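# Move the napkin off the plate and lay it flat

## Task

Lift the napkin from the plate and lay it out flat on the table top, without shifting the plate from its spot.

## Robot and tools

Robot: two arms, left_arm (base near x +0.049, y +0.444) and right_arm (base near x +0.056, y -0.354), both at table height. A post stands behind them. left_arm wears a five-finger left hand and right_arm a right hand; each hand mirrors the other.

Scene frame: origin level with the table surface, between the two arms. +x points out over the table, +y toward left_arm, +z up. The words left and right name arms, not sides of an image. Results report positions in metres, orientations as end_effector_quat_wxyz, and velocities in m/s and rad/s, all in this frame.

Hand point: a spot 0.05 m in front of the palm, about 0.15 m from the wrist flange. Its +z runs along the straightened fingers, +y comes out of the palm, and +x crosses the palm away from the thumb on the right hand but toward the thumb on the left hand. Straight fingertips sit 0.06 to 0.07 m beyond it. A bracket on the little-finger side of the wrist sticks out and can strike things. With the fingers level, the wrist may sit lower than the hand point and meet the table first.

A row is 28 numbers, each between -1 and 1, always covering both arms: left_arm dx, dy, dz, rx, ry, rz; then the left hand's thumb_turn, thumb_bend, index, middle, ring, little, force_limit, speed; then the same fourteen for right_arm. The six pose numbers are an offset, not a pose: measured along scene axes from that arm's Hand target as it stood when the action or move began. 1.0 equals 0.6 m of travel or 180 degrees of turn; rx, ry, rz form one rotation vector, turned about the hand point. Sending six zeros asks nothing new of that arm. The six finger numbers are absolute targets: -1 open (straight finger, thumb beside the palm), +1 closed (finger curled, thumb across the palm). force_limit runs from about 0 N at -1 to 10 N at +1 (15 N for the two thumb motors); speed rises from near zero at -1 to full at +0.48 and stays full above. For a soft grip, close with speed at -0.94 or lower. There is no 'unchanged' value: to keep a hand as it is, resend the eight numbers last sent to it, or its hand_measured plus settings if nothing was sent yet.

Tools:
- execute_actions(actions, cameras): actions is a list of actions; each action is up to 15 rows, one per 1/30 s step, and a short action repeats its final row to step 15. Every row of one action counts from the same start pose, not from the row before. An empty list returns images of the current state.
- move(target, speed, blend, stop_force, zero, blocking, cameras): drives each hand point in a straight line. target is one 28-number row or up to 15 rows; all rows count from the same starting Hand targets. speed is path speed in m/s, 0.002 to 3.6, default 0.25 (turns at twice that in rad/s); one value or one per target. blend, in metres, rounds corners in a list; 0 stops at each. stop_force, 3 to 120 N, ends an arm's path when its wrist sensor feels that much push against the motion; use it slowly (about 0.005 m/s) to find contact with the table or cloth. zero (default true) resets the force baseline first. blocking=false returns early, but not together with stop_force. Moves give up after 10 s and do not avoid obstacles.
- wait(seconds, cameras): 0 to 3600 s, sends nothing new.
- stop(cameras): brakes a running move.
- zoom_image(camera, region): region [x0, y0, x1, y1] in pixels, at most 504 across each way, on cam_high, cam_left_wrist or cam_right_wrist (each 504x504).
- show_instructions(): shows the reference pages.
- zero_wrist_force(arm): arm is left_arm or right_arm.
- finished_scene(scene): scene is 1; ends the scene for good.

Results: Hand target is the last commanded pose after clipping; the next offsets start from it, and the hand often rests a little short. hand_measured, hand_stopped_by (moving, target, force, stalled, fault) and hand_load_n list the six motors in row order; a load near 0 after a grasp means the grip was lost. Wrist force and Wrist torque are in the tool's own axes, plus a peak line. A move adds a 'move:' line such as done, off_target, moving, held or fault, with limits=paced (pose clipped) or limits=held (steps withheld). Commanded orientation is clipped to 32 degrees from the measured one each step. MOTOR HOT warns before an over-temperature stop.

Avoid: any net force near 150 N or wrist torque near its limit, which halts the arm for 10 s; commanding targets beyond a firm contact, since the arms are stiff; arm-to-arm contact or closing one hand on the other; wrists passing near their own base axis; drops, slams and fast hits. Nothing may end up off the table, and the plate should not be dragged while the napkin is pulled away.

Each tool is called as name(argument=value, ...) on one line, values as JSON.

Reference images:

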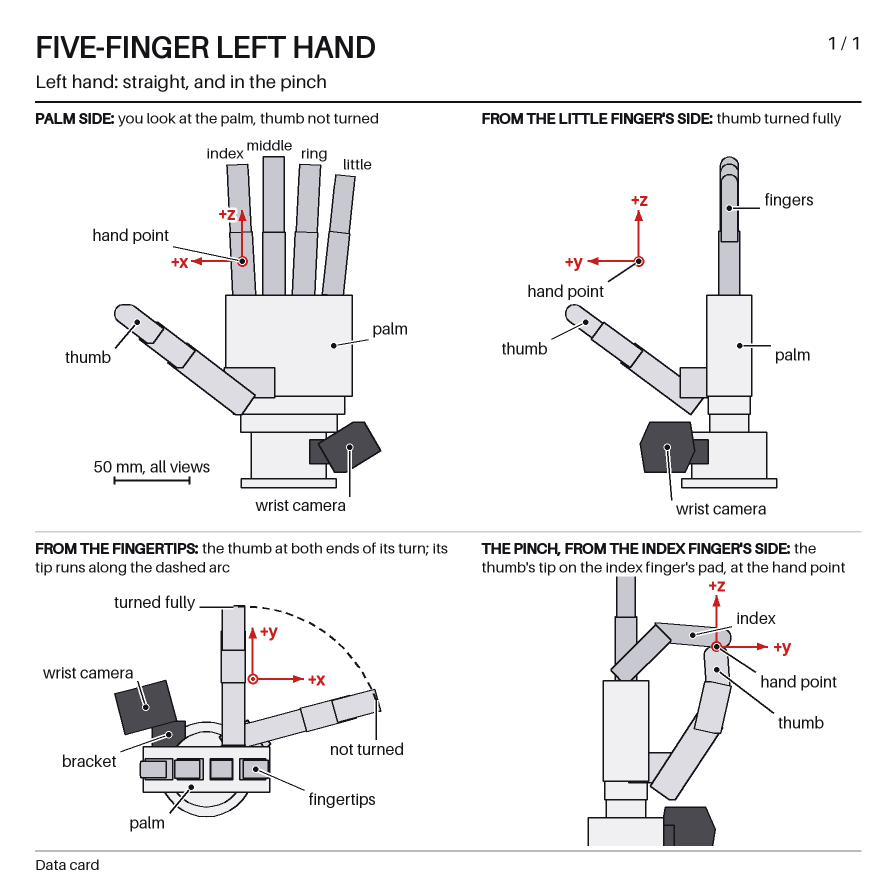

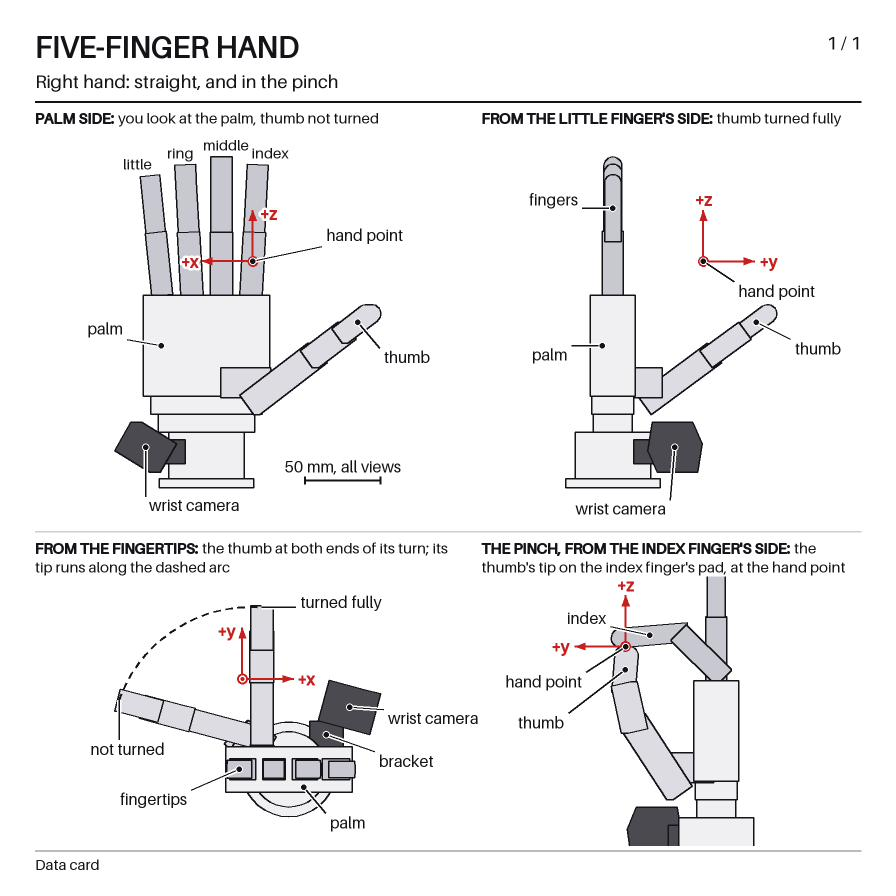

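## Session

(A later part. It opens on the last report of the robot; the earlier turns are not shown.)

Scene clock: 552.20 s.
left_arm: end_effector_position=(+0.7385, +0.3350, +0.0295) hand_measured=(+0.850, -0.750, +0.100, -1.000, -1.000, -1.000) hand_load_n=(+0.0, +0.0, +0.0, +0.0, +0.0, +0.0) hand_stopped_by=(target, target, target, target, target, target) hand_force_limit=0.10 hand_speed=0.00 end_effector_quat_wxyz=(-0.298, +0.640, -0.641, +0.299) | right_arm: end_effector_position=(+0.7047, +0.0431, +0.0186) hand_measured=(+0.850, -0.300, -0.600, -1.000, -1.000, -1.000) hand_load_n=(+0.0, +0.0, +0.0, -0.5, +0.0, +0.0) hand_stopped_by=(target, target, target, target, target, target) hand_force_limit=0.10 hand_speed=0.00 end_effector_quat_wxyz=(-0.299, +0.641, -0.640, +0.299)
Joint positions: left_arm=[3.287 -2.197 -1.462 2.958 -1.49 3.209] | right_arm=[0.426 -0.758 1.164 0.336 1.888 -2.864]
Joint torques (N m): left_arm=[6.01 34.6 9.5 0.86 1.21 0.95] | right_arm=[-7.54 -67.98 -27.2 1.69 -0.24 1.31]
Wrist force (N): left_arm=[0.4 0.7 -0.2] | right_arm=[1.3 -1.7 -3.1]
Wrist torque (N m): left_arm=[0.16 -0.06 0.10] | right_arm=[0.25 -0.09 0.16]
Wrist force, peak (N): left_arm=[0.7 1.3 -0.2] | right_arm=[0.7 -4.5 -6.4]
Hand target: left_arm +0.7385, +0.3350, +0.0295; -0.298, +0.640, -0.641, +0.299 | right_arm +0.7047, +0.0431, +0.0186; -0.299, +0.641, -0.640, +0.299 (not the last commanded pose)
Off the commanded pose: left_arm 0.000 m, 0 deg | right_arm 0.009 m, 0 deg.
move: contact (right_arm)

move(target=[0,0,0,0,0,0,0.85,-0.75,0.1,-1,-1,-1,0.1,0,0,0,0.005,0,0,0,0.85,-0.75,-1,-1,-1,-1,0.1,0], speed=0.05, cameras=[])

move(target=[0,0,0,0,0,0,0.85,-0.75,0.1,-1,-1,-1,0.1,0,0,0,-0.02,0,0,0,0.85,-0.75,-1,-1,-1,-1,0.1,0], speed=0.006, stop_force=3, cameras=[])

move(target=[0,0,0,0,0,0,0.85,-0.75,0.1,-1,-1,-1,0.1,0,0,0,0.005,0,0,0,0.85,-0.6,-1,-1,-1,-1,0.1,0], speed=0.05, cameras=[])

move(target=[0,0,0,0,0,0,0.85,-0.75,0.1,-1,-1,-1,0.1,0,0,0,-0.02,0,0,0,0.85,-0.6,-1,-1,-1,-1,0.1,0], speed=0.006, stop_force=3, cameras=[])

move(target=[0,0,0,0,0,0,0.85,-0.75,0.1,-1,-1,-1,0.1,0,0,0,0.005,0,0,0,0.85,-0.45,-1,-1,-1,-1,0.1,0], speed=0.05, cameras=[])

move(target=[0,0,0,0,0,0,0.85,-0.75,0.1,-1,-1,-1,0.1,0,0,0,-0.02,0,0,0,0.85,-0.45,-1,-1,-1,-1,0.1,0], speed=0.006, stop_force=3, cameras=["all"])

Scene clock: 571.60 s.
left_arm: end_effector_position=(+0.7385, +0.3350, +0.0295) hand_measured=(+0.850, -0.750, +0.100, -1.000, -1.000, -1.000) hand_load_n=(+0.0, +0.0, +0.0, +0.0, +0.0, +0.0) hand_stopped_by=(target, target, target, target, target, target) hand_force_limit=0.10 hand_speed=0.00 end_effector_quat_wxyz=(-0.298, +0.640, -0.641, +0.299) | right_arm: end_effector_position=(+0.7047, +0.0431, +0.0217) hand_measured=(+0.850, -0.750, -1.000, -1.000, -1.000, -1.000) hand_load_n=(+0.0, +0.0, +0.0, -0.5, +0.0, +0.0) hand_stopped_by=(target, target, target, target, target, target) hand_force_limit=0.10 hand_speed=0.00 end_effector_quat_wxyz=(-0.299, +0.641, -0.640, +0.299)
Joint positions: left_arm=[3.287 -2.197 -1.462 2.958 -1.49 3.209] | right_arm=[0.426 -0.761 1.161 0.342 1.888 -2.864]
Joint torques (N m): left_arm=[6.09 34.99 9.49 0.78 1.33 0.93] | right_arm=[-7.17 -42.08 -8.21 -1.47 -0.33 1.26]
Wrist force (N): left_arm=[0.3 1.2 -0.1] | right_arm=[1.1 -0.1 -0.2]
Wrist torque (N m): left_arm=[0.23 -0.05 0.09] | right_arm=[0.10 -0.10 0.16]
Wrist force, peak (N): left_arm=[0.5 1.4 0.1] | right_arm=[1.2 -2.4 -3.6]
Hand target: left_arm +0.7385, +0.3350, +0.0295; -0.298, +0.640, -0.641, +0.299 | right_arm +0.7047, +0.0431, +0.0216; -0.299, +0.641, -0.640, +0.299
Off the commanded pose: left_arm 0.000 m, 0 deg | right_arm 0.000 m, 0 deg.
move: done

Scene clock: 573.33 s.
left_arm: end_effector_position=(+0.7385, +0.3350, +0.0295) hand_measured=(+0.850, -0.750, +0.100, -1.000, -1.000, -1.000) hand_load_n=(+0.0, +0.0, +0.0, +0.0, +0.0, +0.0) hand_stopped_by=(target, target, target, target, target, target) hand_force_limit=0.10 hand_speed=0.00 end_effector_quat_wxyz=(-0.298, +0.640, -0.641, +0.299) | right_arm: end_effector_position=(+0.7047, +0.0431, +0.0185) hand_measured=(+0.850, -0.750, -1.000, -1.000, -1.000, -1.000) hand_load_n=(+0.0, +0.0, +0.0, +0.0, +0.0, +0.0) hand_stopped_by=(target, target, target, target, target, target) hand_force_limit=0.10 hand_speed=0.00 end_effector_quat_wxyz=(-0.299, +0.641, -0.640, +0.299)
Joint positions: left_arm=[3.287 -2.197 -1.462 2.958 -1.49 3.209] | right_arm=[0.426 -0.757 1.164 0.336 1.888 -2.864]
Joint torques (N m): left_arm=[5.88 34.87 9.46 0.69 1.33 0.94] | right_arm=[-7.12 -66.94 -26.66 1.88 -0.4 1.26]
Wrist force (N): left_arm=[0.4 0.8 -0.1] | right_arm=[1.4 -3.2 -3.6]
Wrist torque (N m): left_arm=[0.17 -0.06 0.10] | right_arm=[-0.07 -0.12 0.16]
Wrist force, peak (N): left_arm=[0.7 1.2 0.2] | right_arm=[0.4 -5.1 -5.4]
Hand target: left_arm +0.7385, +0.3350, +0.0295; -0.298, +0.640, -0.641, +0.299 | right_arm +0.7047, +0.0431, +0.0185; -0.299, +0.641, -0.640, +0.299 (not the last commanded pose)
Off the commanded pose: left_arm 0.000 m, 0 deg | right_arm 0.009 m, 0 deg.
move: contact (right_arm)

Scene clock: 573.83 s.
left_arm: end_effector_position=(+0.7385, +0.3350, +0.0295) hand_measured=(+0.850, -0.750, +0.100, -1.000, -1.000, -1.000) hand_load_n=(+0.0, +0.0, +0.0, +0.0, +0.0, -0.5) hand_stopped_by=(target, target, target, target, target, target) hand_force_limit=0.10 hand_speed=0.00 end_effector_quat_wxyz=(-0.298, +0.640, -0.641, +0.299) | right_arm: end_effector_position=(+0.7048, +0.0431, +0.0217) hand_measured=(+0.850, -0.600, -1.000, -1.000, -1.000, -1.000) hand_load_n=(+0.0, +0.5, +0.0, +0.0, +0.0, -0.5) hand_stopped_by=(target, target, target, target, target, target) hand_force_limit=0.10 hand_speed=0.00 end_effector_quat_wxyz=(-0.299, +0.641, -0.640, +0.299)
Joint positions: left_arm=[3.287 -2.197 -1.462 2.958 -1.49 3.209] | right_arm=[0.426 -0.761 1.161 0.342 1.888 -2.864]
Joint torques (N m): left_arm=[6.28 34.92 9.65 0.67 1.36 1.03] | right_arm=[-7.04 -43.97 -8.4 -1.33 -0.42 1.36]
Wrist force (N): left_arm=[0.3 0.9 -0.2] | right_arm=[1.1 0.1 -0.2]
Wrist torque (N m): left_arm=[0.19 -0.05 0.09] | right_arm=[0.14 -0.09 0.17]
Wrist force, peak (N): left_arm=[0.4 1.2 -0.1] | right_arm=[0.9 -2.8 -3.2]
Hand target: left_arm +0.7385, +0.3350, +0.0295; -0.298, +0.640, -0.641, +0.299 | right_arm +0.7047, +0.0431, +0.0215; -0.299, +0.641, -0.640, +0.299
Off the commanded pose: left_arm 0.000 m, 0 deg | right_arm 0.000 m, 0 deg.
move: done

Scene clock: 575.73 s.
left_arm: end_effector_position=(+0.7385, +0.3350, +0.0295) hand_measured=(+0.850, -0.750, +0.100, -1.000, -1.000, -1.000) hand_load_n=(+0.0, +0.0, +0.0, +0.0, +0.0, +0.0) hand_stopped_by=(target, target, target, target, target, target) hand_force_limit=0.10 hand_speed=0.00 end_effector_quat_wxyz=(-0.298, +0.640, -0.641, +0.299) | right_arm: end_effector_position=(+0.7047, +0.0431, +0.0175) hand_measured=(+0.850, -0.600, -1.000, -1.000, -1.000, -1.000) hand_load_n=(+0.0, +0.0, +0.0, +0.0, +0.0, +0.0) hand_stopped_by=(target, target, target, target, target, target) hand_force_limit=0.10 hand_speed=0.00 end_effector_quat_wxyz=(-0.299, +0.641, -0.640, +0.299)
Joint positions: left_arm=[3.287 -2.197 -1.462 2.958 -1.49 3.209] | right_arm=[0.426 -0.756 1.165 0.334 1.888 -2.864]
Joint torques (N m): left_arm=[6.11 35.37 9.41 0.68 1.33 0.89] | right_arm=[-7.8 -67.11 -26.16 1.85 -0.32 1.36]
Wrist force (N): left_arm=[0.4 0.9 0.2] | right_arm=[0.5 -3.1 -3.8]
Wrist torque (N m): left_arm=[0.17 -0.05 0.10] | right_arm=[-0.04 0.02 0.11]
Wrist force, peak (N): left_arm=[0.3 1.3 0.1] | right_arm=[0.4 -5.1 -5.8]
Hand target: left_arm +0.7385, +0.3350, +0.0295; -0.298, +0.640, -0.641, +0.299 | right_arm +0.7047, +0.0431, +0.0175; -0.299, +0.641, -0.640, +0.299 (not the last commanded pose)
Off the commanded pose: left_arm 0.000 m, 0 deg | right_arm 0.008 m, 0 deg.
move: contact (right_arm)

Scene clock: 576.23 s.
left_arm: end_effector_position=(+0.7385, +0.3350, +0.0295) hand_measured=(+0.850, -0.750, +0.100, -1.000, -1.000, -1.000) hand_load_n=(+0.0, +0.0, +0.0, +0.0, +0.0, +0.0) hand_stopped_by=(target, target, target, target, target, target) hand_force_limit=0.10 hand_speed=0.00 end_effector_quat_wxyz=(-0.298, +0.640, -0.641, +0.299) | right_arm: end_effector_position=(+0.7048, +0.0432, +0.0207) hand_measured=(+0.850, -0.450, -1.000, -1.000, -1.000, -1.000) hand_load_n=(+0.0, +0.0, +0.0, +0.0, +0.0, +0.0) hand_stopped_by=(target, target, target, target, target, target) hand_force_limit=0.10 hand_speed=0.00 end_effector_quat_wxyz=(-0.299, +0.641, -0.640, +0.299)
Joint positions: left_arm=[3.287 -2.197 -1.462 2.958 -1.49 3.209] | right_arm=[0.426 -0.76 1.162 0.34 1.888 -2.864]
Joint torques (N m): left_arm=[5.94 34.88 9.58 0.58 1.33 1.07] | right_arm=[-7.61 -41.86 -8.62 -1.38 -0.46 1.27]
Wrist force (N): left_arm=[-0.1 1.2 -0.1] | right_arm=[1.3 0.1 -0.4]
Wrist torque (N m): left_arm=[0.23 0.01 0.07] | right_arm=[0.15 -0.12 0.18]
Wrist force, peak (N): left_arm=[0.3 1.2 0.2] | right_arm=[0.9 -2.0 -3.2]
Hand target: left_arm +0.7385, +0.3350, +0.0295; -0.298, +0.640, -0.641, +0.299 | right_arm +0.7047, +0.0431, +0.0205; -0.299, +0.641, -0.640, +0.299
Off the commanded pose: left_arm 0.000 m, 0 deg | right_arm 0.000 m, 0 deg.
move: done

Scene clock: 578.30 s.
left_arm: end_effector_position=(+0.7385, +0.3350, +0.0295) hand_measured=(+0.850, -0.750, +0.100, -1.000, -1.000, -1.000) hand_load_n=(+0.0, +0.0, +0.0, +0.0, +0.0, +0.0) hand_stopped_by=(target, target, target, target, target, target) hand_force_limit=0.10 hand_speed=0.00 end_effector_quat_wxyz=(-0.298, +0.640, -0.641, +0.299) | right_arm: end_effector_position=(+0.7047, +0.0431, +0.0153) hand_measured=(+0.850, -0.450, -1.000, -1.000, -1.000, -1.000) hand_load_n=(+0.0, +0.0, +0.0, +0.0, +0.0, +0.0) hand_stopped_by=(target, target, target, target, target, target) hand_force_limit=0.10 hand_speed=0.00 end_effector_quat_wxyz=(-0.299, +0.641, -0.640, +0.299)
Joint positions: left_arm=[3.287 -2.197 -1.462 2.958 -1.49 3.209] | right_arm=[0.426 -0.754 1.167 0.33 1.888 -2.864]
Joint torques (N m): left_arm=[5.51 34.54 9.99 0.6 1.32 0.95] | right_arm=[-7.56 -68.51 -26.83 1.92 -0.37 1.28]
Wrist force (N): left_arm=[0.4 1.2 -0.3] | right_arm=[1.1 -1.4 -2.8]
Wrist torque (N m): left_arm=[0.25 -0.07 0.09] | right_arm=[0.04 -0.06 0.15]
Wrist force, peak (N): left_arm=[0.3 1.4 -0.1] | right_arm=[0.6 -3.5 -5.2]
Hand target: left_arm +0.7385, +0.3350, +0.0295; -0.298, +0.640, -0.641, +0.299 | right_arm +0.7047, +0.0431, +0.0153; -0.299, +0.641, -0.640, +0.299 (not the last commanded pose)
Off the commanded pose: left_arm 0.000 m, 0 deg | right_arm 0.007 m, 0 deg.
move: contact (right_arm)

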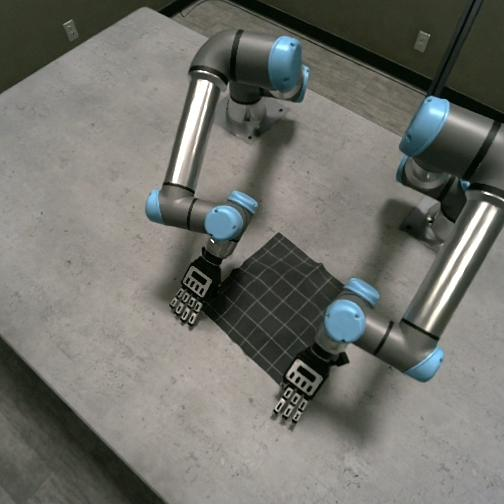

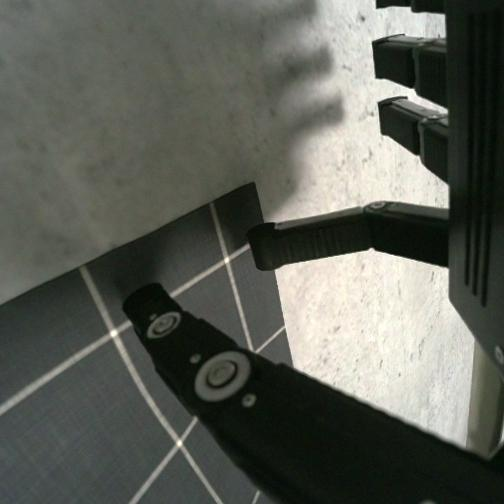

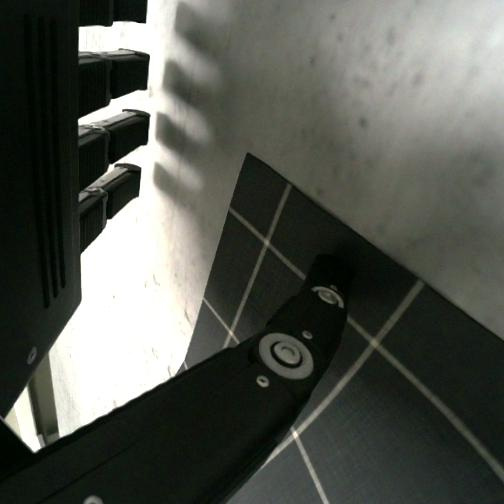

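move(target=[0,0,0,0,0,0,0.85,-0.75,0.1,-1,-1,-1,0.1,0,0,0,0.012,0,0,0,0.85,-0.75,0.1,-1,-1,-1,0.1,0], speed=0.05, cameras=[])

move(target=[0,0,0,0,0,0,0.85,-0.75,0.1,-1,-1,-1,0.1,0,0,0,-0.02,0,0,0,0.85,-0.75,0.1,-1,-1,-1,0.1,0], speed=0.006, stop_force=3, cameras=[])

execute_actions(actions=[[[0,0,0,0,0,0,0.85,-0.75,0.1,-1,-1,-1,0.1,0,0,0,-0.0008,0,0,0,0.85,-0.68,0.13,-1,-1,-1,0.1,-0.88]],[[0,0,0,0,0,0,0.85,-0.75,0.1,-1,-1,-1,0.1,0,0,0,-0.0012,0,0,0,0.85,-0.60,0.16,-1,-1,-1,0.1,-0.88]]], cameras=["cam_right_wrist"])

Scene clock: 596.73 s.
left_arm: end_effector_position=(+0.7385, +0.3350, +0.0295) hand_measured=(+0.850, -0.750, +0.100, -1.000, -1.000, -1.000) hand_load_n=(+0.0, +0.0, -0.5, +0.0, +0.0, +0.0) hand_stopped_by=(target, target, target, target, target, target) hand_force_limit=0.10 hand_speed=0.00 end_effector_quat_wxyz=(-0.298, +0.640, -0.641, +0.299) | right_arm: end_effector_position=(+0.7047, +0.0431, +0.0226) hand_measured=(+0.850, -0.750, +0.100, -1.000, -1.000, -1.000) hand_load_n=(+0.0, +0.0, +0.0, +0.0, +0.0, +0.0) hand_stopped_by=(target, target, target, target, target, target) hand_force_limit=0.10 hand_speed=0.00 end_effector_quat_wxyz=(-0.299, +0.641, -0.640, +0.299)
Joint positions: left_arm=[3.287 -2.197 -1.462 2.958 -1.49 3.209] | right_arm=[0.426 -0.761 1.161 0.343 1.888 -2.864]
Joint torques (N m): left_arm=[5.29 35.13 9.52 0.52 1.4 1.02] | right_arm=[-7.31 -42.51 -8.33 -0.5 -0.45 1.03]
Wrist force (N): left_arm=[-0.1 1.2 0.0] | right_arm=[1.4 -0.1 -0.6]
Wrist torque (N m): left_arm=[0.22 0.01 0.07] | right_arm=[0.14 -0.14 0.17]
Wrist force, peak (N): left_arm=[0.6 1.2 0.0] | right_arm=[1.0 -2.6 -3.6]
Hand target: left_arm +0.7385, +0.3350, +0.0295; -0.298, +0.640, -0.641, +0.299 | right_arm +0.7047, +0.0431, +0.0225; -0.299, +0.641, -0.640, +0.299
Off the commanded pose: left_arm 0.000 m, 0 deg | right_arm 0.000 m, 0 deg.
move: done

Scene clock: 598.60 s.
left_arm: end_effector_position=(+0.7385, +0.3350, +0.0295) hand_measured=(+0.850, -0.750, +0.100, -1.000, -1.000, -1.000) hand_load_n=(+0.0, +0.0, +0.0, +0.0, +0.0, +0.0) hand_stopped_by=(target, target, target, target, target, target) hand_force_limit=0.10 hand_speed=0.00 end_effector_quat_wxyz=(-0.298, +0.640, -0.641, +0.299) | right_arm: end_effector_position=(+0.7047, +0.0431, +0.0185) hand_measured=(+0.850, -0.750, +0.100, -1.000, -1.000, -1.000) hand_load_n=(+0.0, +0.0, +0.0, -0.5, +0.0, +0.0) hand_stopped_by=(target, target, target, target, target, target) hand_force_limit=0.10 hand_speed=0.00 end_effector_quat_wxyz=(-0.299, +0.641, -0.640, +0.299)
Joint positions: left_arm=[3.287 -2.197 -1.462 2.958 -1.49 3.209] | right_arm=[0.426 -0.757 1.164 0.336 1.888 -2.864]
Joint torques (N m): left_arm=[5.78 34.86 9.3 0.45 1.38 0.87] | right_arm=[-6.67 -67.37 -26.57 1.78 -0.3 1.15]
Wrist force (N): left_arm=[0.4 1.1 0.0] | right_arm=[0.5 -3.2 -3.4]
Wrist torque (N m): left_arm=[0.22 -0.06 0.10] | right_arm=[-0.06 0.02 0.11]
Wrist force, peak (N): left_arm=[0.3 1.4 0.1] | right_arm=[0.6 -5.3 -5.3]
Hand target: left_arm +0.7385, +0.3350, +0.0295; -0.298, +0.640, -0.641, +0.299 | right_arm +0.7047, +0.0431, +0.0185; -0.299, +0.641, -0.640, +0.299 (not the last commanded pose)
Off the commanded pose: left_arm 0.000 m, 0 deg | right_arm 0.008 m, 0 deg.
move: contact (right_arm)

Scene clock: 599.80 s.
left_arm: end_effector_position=(+0.7385, +0.3350, +0.0295) hand_measured=(+0.850, -0.750, +0.100, -1.000, -1.000, -1.000) hand_load_n=(+0.0, +0.0, +0.0, +0.0, +0.0, +0.0) hand_stopped_by=(target, target, target, target, target, target) hand_force_limit=0.10 hand_speed=0.00 end_effector_quat_wxyz=(-0.298, +0.640, -0.641, +0.299) | right_arm: end_effector_position=(+0.7047, +0.0431, +0.0174) hand_measured=(+0.850, -0.656, +0.160, -1.000, -1.000, -1.000) hand_load_n=(+0.0, +8.0, +0.0, +0.0, +0.0, +0.0) hand_stopped_by=(target, force, target, target, target, target) hand_force_limit=0.10 hand_speed=-0.88 end_effector_quat_wxyz=(-0.299, +0.641, -0.640, +0.299)
Joint positions: left_arm=[3.287 -2.197 -1.462 2.958 -1.49 3.209] | right_arm=[0.426 -0.756 1.165 0.334 1.888 -2.864]
Joint torques (N m): left_arm=[5.89 34.49 9.59 0.49 1.39 0.97] | right_arm=[-7.28 -24.4 -6.92 0.74 -0.34 1.31]
Wrist force (N): left_arm=[0.3 1.1 0.1] | right_arm=[-0.2 -13.8 -22.9]
Wrist torque (N m): left_arm=[0.21 -0.05 0.10] | right_arm=[-0.92 0.28 0.01]
Wrist force, peak (N): left_arm=[0.2 1.4 -0.1] | right_arm=[-0.6 -13.9 -23.3]
Hand target: left_arm +0.7385, +0.3350, +0.0295; -0.298, +0.640, -0.641, +0.299 | right_arm +0.7047, +0.0431, +0.0173; -0.299, +0.641, -0.640, +0.299
Off the commanded pose: left_arm 0.000 m, 0 deg | right_arm 0.000 m, 0 deg.
Step readings (end_effector_position of left_arm | right_arm):
0: (+0.7385, +0.3350, +0.0295) | (+0.7047, +0.0431, +0.0185)
1: (+0.7385, +0.3350, +0.0295) | (+0.7047, +0.0431, +0.0185)
2: (+0.7385, +0.3350, +0.0295) | (+0.7047, +0.0431, +0.0185)
4: (+0.7385, +0.3350, +0.0295) | (+0.7048, +0.0432, +0.0185)
8: (+0.7385, +0.3350, +0.0295) | (+0.7048, +0.0432, +0.0183)
15: (+0.7385, +0.3350, +0.0295) | (+0.7047, +0.0431, +0.0181)
16: (+0.7385, +0.3350, +0.0295) | (+0.7047, +0.0431, +0.0181)
17: (+0.7385, +0.3350, +0.0295) | (+0.7047, +0.0431, +0.0179)
19: (+0.7385, +0.3350, +0.0295) | (+0.7047, +0.0431, +0.0175)
23: (+0.7385, +0.3350, +0.0295) | (+0.7047, +0.0431, +0.0174)
30: (+0.7385, +0.3350, +0.0295) | (+0.7047, +0.0431, +0.0174)

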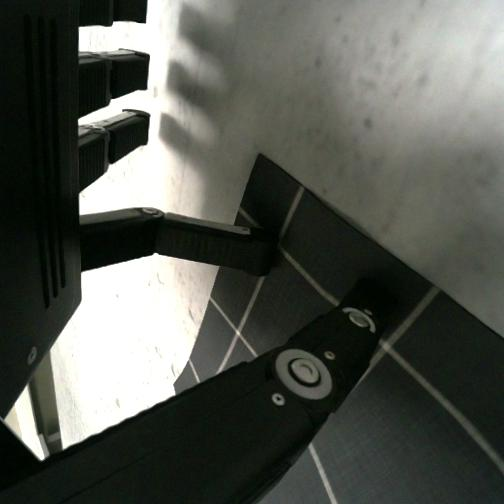

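execute_actions(actions=[[[0,0,0,0,0,0,0.85,-0.75,0.1,-1,-1,-1,0.1,0,0,0,0.006,0,0,0,0.85,-0.66,0.1,-1,-1,-1,0.6,-0.7]]], cameras=[])

move(target=[0,0,0,0,0,0,0.85,-0.75,0.1,-1,-1,-1,0.1,0,0,0,-0.015,0,0,0,0.85,-0.66,0.1,-1,-1,-1,0.6,-0.7], speed=0.006, stop_force=4, cameras=[])

Scene clock: 612.57 s.
left_arm: end_effector_position=(+0.7385, +0.3350, +0.0295) hand_measured=(+0.850, -0.750, +0.100, -1.000, -1.000, -1.000) hand_load_n=(+0.0, +0.0, +0.0, -0.5, +0.0, +0.0) hand_stopped_by=(target, target, target, target, target, target) hand_force_limit=0.10 hand_speed=0.00 end_effector_quat_wxyz=(-0.298, +0.640, -0.641, +0.299) | right_arm: end_effector_position=(+0.7047, +0.0431, +0.0210) hand_measured=(+0.850, -0.660, +0.100, -1.000, -1.000, -1.000) hand_load_n=(+0.0, +0.0, +0.0, +0.0, +0.0, +0.0) hand_stopped_by=(target, target, target, target, target, target) hand_force_limit=0.60 hand_speed=-0.70 end_effector_quat_wxyz=(-0.299, +0.641, -0.640, +0.299)
Joint positions: left_arm=[3.287 -2.197 -1.462 2.958 -1.49 3.209] | right_arm=[0.426 -0.76 1.162 0.34 1.888 -2.864]
Joint torques (N m): left_arm=[5.46 34.45 9.34 0.41 1.41 0.95] | right_arm=[-7.24 -49.54 -7.87 -0.55 -0.41 1.12]
Wrist force (N): left_arm=[0.4 0.7 0.1] | right_arm=[1.0 -0.3 -0.6]
Wrist torque (N m): left_arm=[0.16 -0.06 0.10] | right_arm=[0.09 -0.07 0.14]
Wrist force, peak (N): left_arm=[0.5 1.2 -0.3] | right_arm=[-0.6 -14.6 -23.8]
Hand target: left_arm +0.7385, +0.3350, +0.0295; -0.298, +0.640, -0.641, +0.299 | right_arm +0.7047, +0.0431, +0.0209; -0.299, +0.641, -0.640, +0.299
Off the commanded pose: left_arm 0.000 m, 0 deg | right_arm 0.000 m, 0 deg.
Step readings (end_effector_position of left_arm | right_arm):
0: (+0.7385, +0.3350, +0.0295) | (+0.7047, +0.0431, +0.0173)
1: (+0.7385, +0.3350, +0.0295) | (+0.7047, +0.0431, +0.0174)
2: (+0.7385, +0.3350, +0.0295) | (+0.7046, +0.0431, +0.0182)
4: (+0.7385, +0.3350, +0.0295) | (+0.7046, +0.0431, +0.0203)
8: (+0.7385, +0.3350, +0.0295) | (+0.7047, +0.0431, +0.0211)
15: (+0.7385, +0.3350, +0.0295) | (+0.7047, +0.0431, +0.0210)

Scene clock: 614.27 s.
left_arm: end_effector_position=(+0.7385, +0.3350, +0.0295) hand_measured=(+0.850, -0.750, +0.100, -1.000, -1.000, -1.000) hand_load_n=(+0.0, +0.0, +0.0, +0.0, +0.0, +0.0) hand_stopped_by=(target, target, target, target, target, target) hand_force_limit=0.10 hand_speed=0.00 end_effector_quat_wxyz=(-0.298, +0.640, -0.641, +0.299) | right_arm: end_effector_position=(+0.7047, +0.0431, +0.0182) hand_measured=(+0.850, -0.660, +0.100, -1.000, -1.000, -1.000) hand_load_n=(+0.0, +0.0, +0.0, +0.0, +0.0, -0.5) hand_stopped_by=(target, target, target, target, target, target) hand_force_limit=0.60 hand_speed=-0.70 end_effector_quat_wxyz=(-0.299, +0.641, -0.640, +0.299)
Joint positions: left_arm=[3.287 -2.197 -1.462 2.958 -1.49 3.209] | right_arm=[0.426 -0.757 1.165 0.335 1.888 -2.864]
Joint torques (N m): left_arm=[5.08 34.74 9.39 0.36 1.4 0.98] | right_arm=[-7.5 -68.31 -27.08 1.66 -0.43 1.07]
Wrist force (N): left_arm=[0.3 1.2 0.0] | right_arm=[0.9 -1.7 -2.3]
Wrist torque (N m): left_arm=[0.22 -0.04 0.10] | right_arm=[0.04 -0.04 0.13]
Wrist force, peak (N): left_arm=[0.3 1.2 0.0] | right_arm=[0.3 -5.8 -4.4]
Hand target: left_arm +0.7385, +0.3350, +0.0295; -0.298, +0.640, -0.641, +0.299 | right_arm +0.7047, +0.0431, +0.0182; -0.299, +0.641, -0.640, +0.299 (not the last commanded pose)
Off the commanded pose: left_arm 0.000 m, 0 deg | right_arm 0.006 m, 0 deg.
move: contact (right_arm)

execute_actions(actions=[[[0,0,0,0,0,0,0.85,-0.75,0.1,-1,-1,-1,0.1,0,0,0,-0.0003,0,0,0,0.85,-0.57,0.1,-1,-1,-1,0.6,-0.8]],[[0,0,0,0,0,0,0.85,-0.75,0.1,-1,-1,-1,0.1,0,0,0,-0.0015,0,0,0,0.85,-0.50,0.13,-1,-1,-1,0.6,-0.8]],[[0,0,0,0,0,0,0.85,-0.75,0.1,-1,-1,-1,0.1,0,0,0,-0.0015,0,0,0,0.85,-0.45,0.16,-1,-1,-1,0.6,-0.8]]], cameras=["cam_right_wrist"])

Scene clock: 631.50 s.
left_arm: end_effector_position=(+0.7385, +0.3350, +0.0295) hand_measured=(+0.850, -0.750, +0.100, -1.000, -1.000, -1.000) hand_load_n=(+0.0, +0.0, +0.0, +0.0, +0.0, +0.0) hand_stopped_by=(target, target, target, target, target, target) hand_force_limit=0.10 hand_speed=0.00 end_effector_quat_wxyz=(-0.298, +0.640, -0.641, +0.299) | right_arm: end_effector_position=(+0.7047, +0.0431, +0.0162) hand_measured=(+0.850, -0.450, +0.160, -1.000, -1.000, -1.000) hand_load_n=(+0.0, +0.0, +0.0, +0.0, +0.0, +0.0) hand_stopped_by=(target, target, target, target, target, target) hand_force_limit=0.60 hand_speed=-0.80 end_effector_quat_wxyz=(-0.299, +0.641, -0.640, +0.299)
Joint positions: left_arm=[3.287 -2.197 -1.462 2.958 -1.49 3.209] | right_arm=[0.426 -0.755 1.166 0.331 1.888 -2.864]
Joint torques (N m): left_arm=[5.35 34.9 9.42 0.17 1.37 0.94] | right_arm=[-7.09 -51.67 -12.55 2.09 -0.45 1.08]
Wrist force (N): left_arm=[0.3 1.0 0.2] | right_arm=[0.8 -0.6 -0.8]
Wrist torque (N m): left_arm=[0.18 -0.05 0.09] | right_arm=[0.15 -0.04 0.15]
Wrist force, peak (N): left_arm=[0.5 1.2 0.0] | right_arm=[1.2 -2.6 -2.9]
Hand target: left_arm +0.7385, +0.3350, +0.0295; -0.298, +0.640, -0.641, +0.299 | right_arm +0.7047, +0.0431, +0.0163; -0.299, +0.641, -0.640, +0.299
Off the commanded pose: left_arm 0.000 m, 0 deg | right_arm 0.000 m, 0 deg.
Step readings (end_effector_position of left_arm | right_arm):
0: (+0.7385, +0.3350, +0.0295) | (+0.7047, +0.0431, +0.0182)
1: (+0.7385, +0.3350, +0.0295) | (+0.7047, +0.0431, +0.0182)
2: (+0.7385, +0.3350, +0.0295) | (+0.7047, +0.0431, +0.0182)
4: (+0.7385, +0.3350, +0.0295) | (+0.7048, +0.0432, +0.0183)
8: (+0.7385, +0.3350, +0.0295) | (+0.7048, +0.0432, +0.0183)
15: (+0.7385, +0.3350, +0.0295) | (+0.7048, +0.0432, +0.0182)
16: (+0.7385, +0.3350, +0.0295) | (+0.7047, +0.0431, +0.0181)
17: (+0.7385, +0.3350, +0.0295) | (+0.7047, +0.0431, +0.0179)
19: (+0.7385, +0.3350, +0.0295) | (+0.7047, +0.0431, +0.0172)
23: (+0.7385, +0.3350, +0.0295) | (+0.7047, +0.0431, +0.0171)
30: (+0.7385, +0.3350, +0.0295) | (+0.7047, +0.0431, +0.0170)
31: (+0.7385, +0.3350, +0.0295) | (+0.7047, +0.0431, +0.0170)
32: (+0.7385, +0.3350, +0.0295) | (+0.7047, +0.0431, +0.0169)
34: (+0.7385, +0.3350, +0.0295) | (+0.7047, +0.0431, +0.0164)
38: (+0.7385, +0.3350, +0.0295) | (+0.7047, +0.0431, +0.0162)
45: (+0.7385, +0.3350, +0.0295) | (+0.7047, +0.0431, +0.0162)

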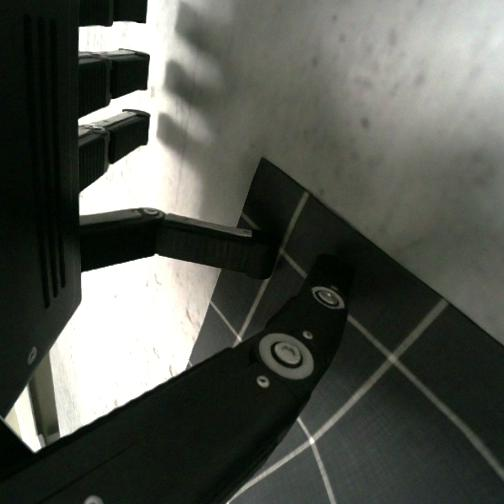

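move(target=[0,0,0,0,0,0,0.85,-0.75,0.1,-1,-1,-1,0.1,0,0,0,-0.015,0,0,0,0.85,-0.45,0.16,-1,-1,-1,0.6,-0.7], speed=0.004, stop_force=6, cameras=["cam_right_wrist"])

Scene clock: 636.90 s.
left_arm: end_effector_position=(+0.7385, +0.3350, +0.0295) hand_measured=(+0.850, -0.750, +0.100, -1.000, -1.000, -1.000) hand_load_n=(+0.0, +0.0, +0.0, +0.0, +0.0, +0.0) hand_stopped_by=(target, target, target, target, target, target) hand_force_limit=0.10 hand_speed=0.00 end_effector_quat_wxyz=(-0.298, +0.640, -0.641, +0.299) | right_arm: end_effector_position=(+0.7048, +0.0432, +0.0157) hand_measured=(+0.850, -0.450, +0.160, -1.000, -1.000, -1.000) hand_load_n=(+0.0, +0.5, -2.5, +0.0, +0.0, +0.0) hand_stopped_by=(target, target, target, target, target, target) hand_force_limit=0.60 hand_speed=-0.70 end_effector_quat_wxyz=(-0.299, +0.641, -0.640, +0.299)
Joint positions: left_arm=[3.287 -2.197 -1.462 2.958 -1.49 3.209] | right_arm=[0.426 -0.754 1.167 0.33 1.888 -2.864]
Joint torques (N m): left_arm=[5.09 34.72 9.38 0.05 1.3 0.92] | right_arm=[-7.55 -63.85 -23.97 2.46 -0.46 1.11]
Wrist force (N): left_arm=[0.3 0.9 0.2] | right_arm=[1.4 -7.6 -3.3]
Wrist torque (N m): left_arm=[0.17 -0.04 0.09] | right_arm=[-0.03 -0.06 0.11]
Wrist force, peak (N): left_arm=[0.5 1.5 0.1] | right_arm=[1.0 -11.8 -4.9]
Hand target: left_arm +0.7385, +0.3350, +0.0295; -0.298, +0.640, -0.641, +0.299 | right_arm +0.7049, +0.0432, +0.0157; -0.299, +0.641, -0.640, +0.299 (not the last commanded pose)
Off the commanded pose: left_arm 0.000 m, 0 deg | right_arm 0.008 m, 0 deg.
move: contact (right_arm)

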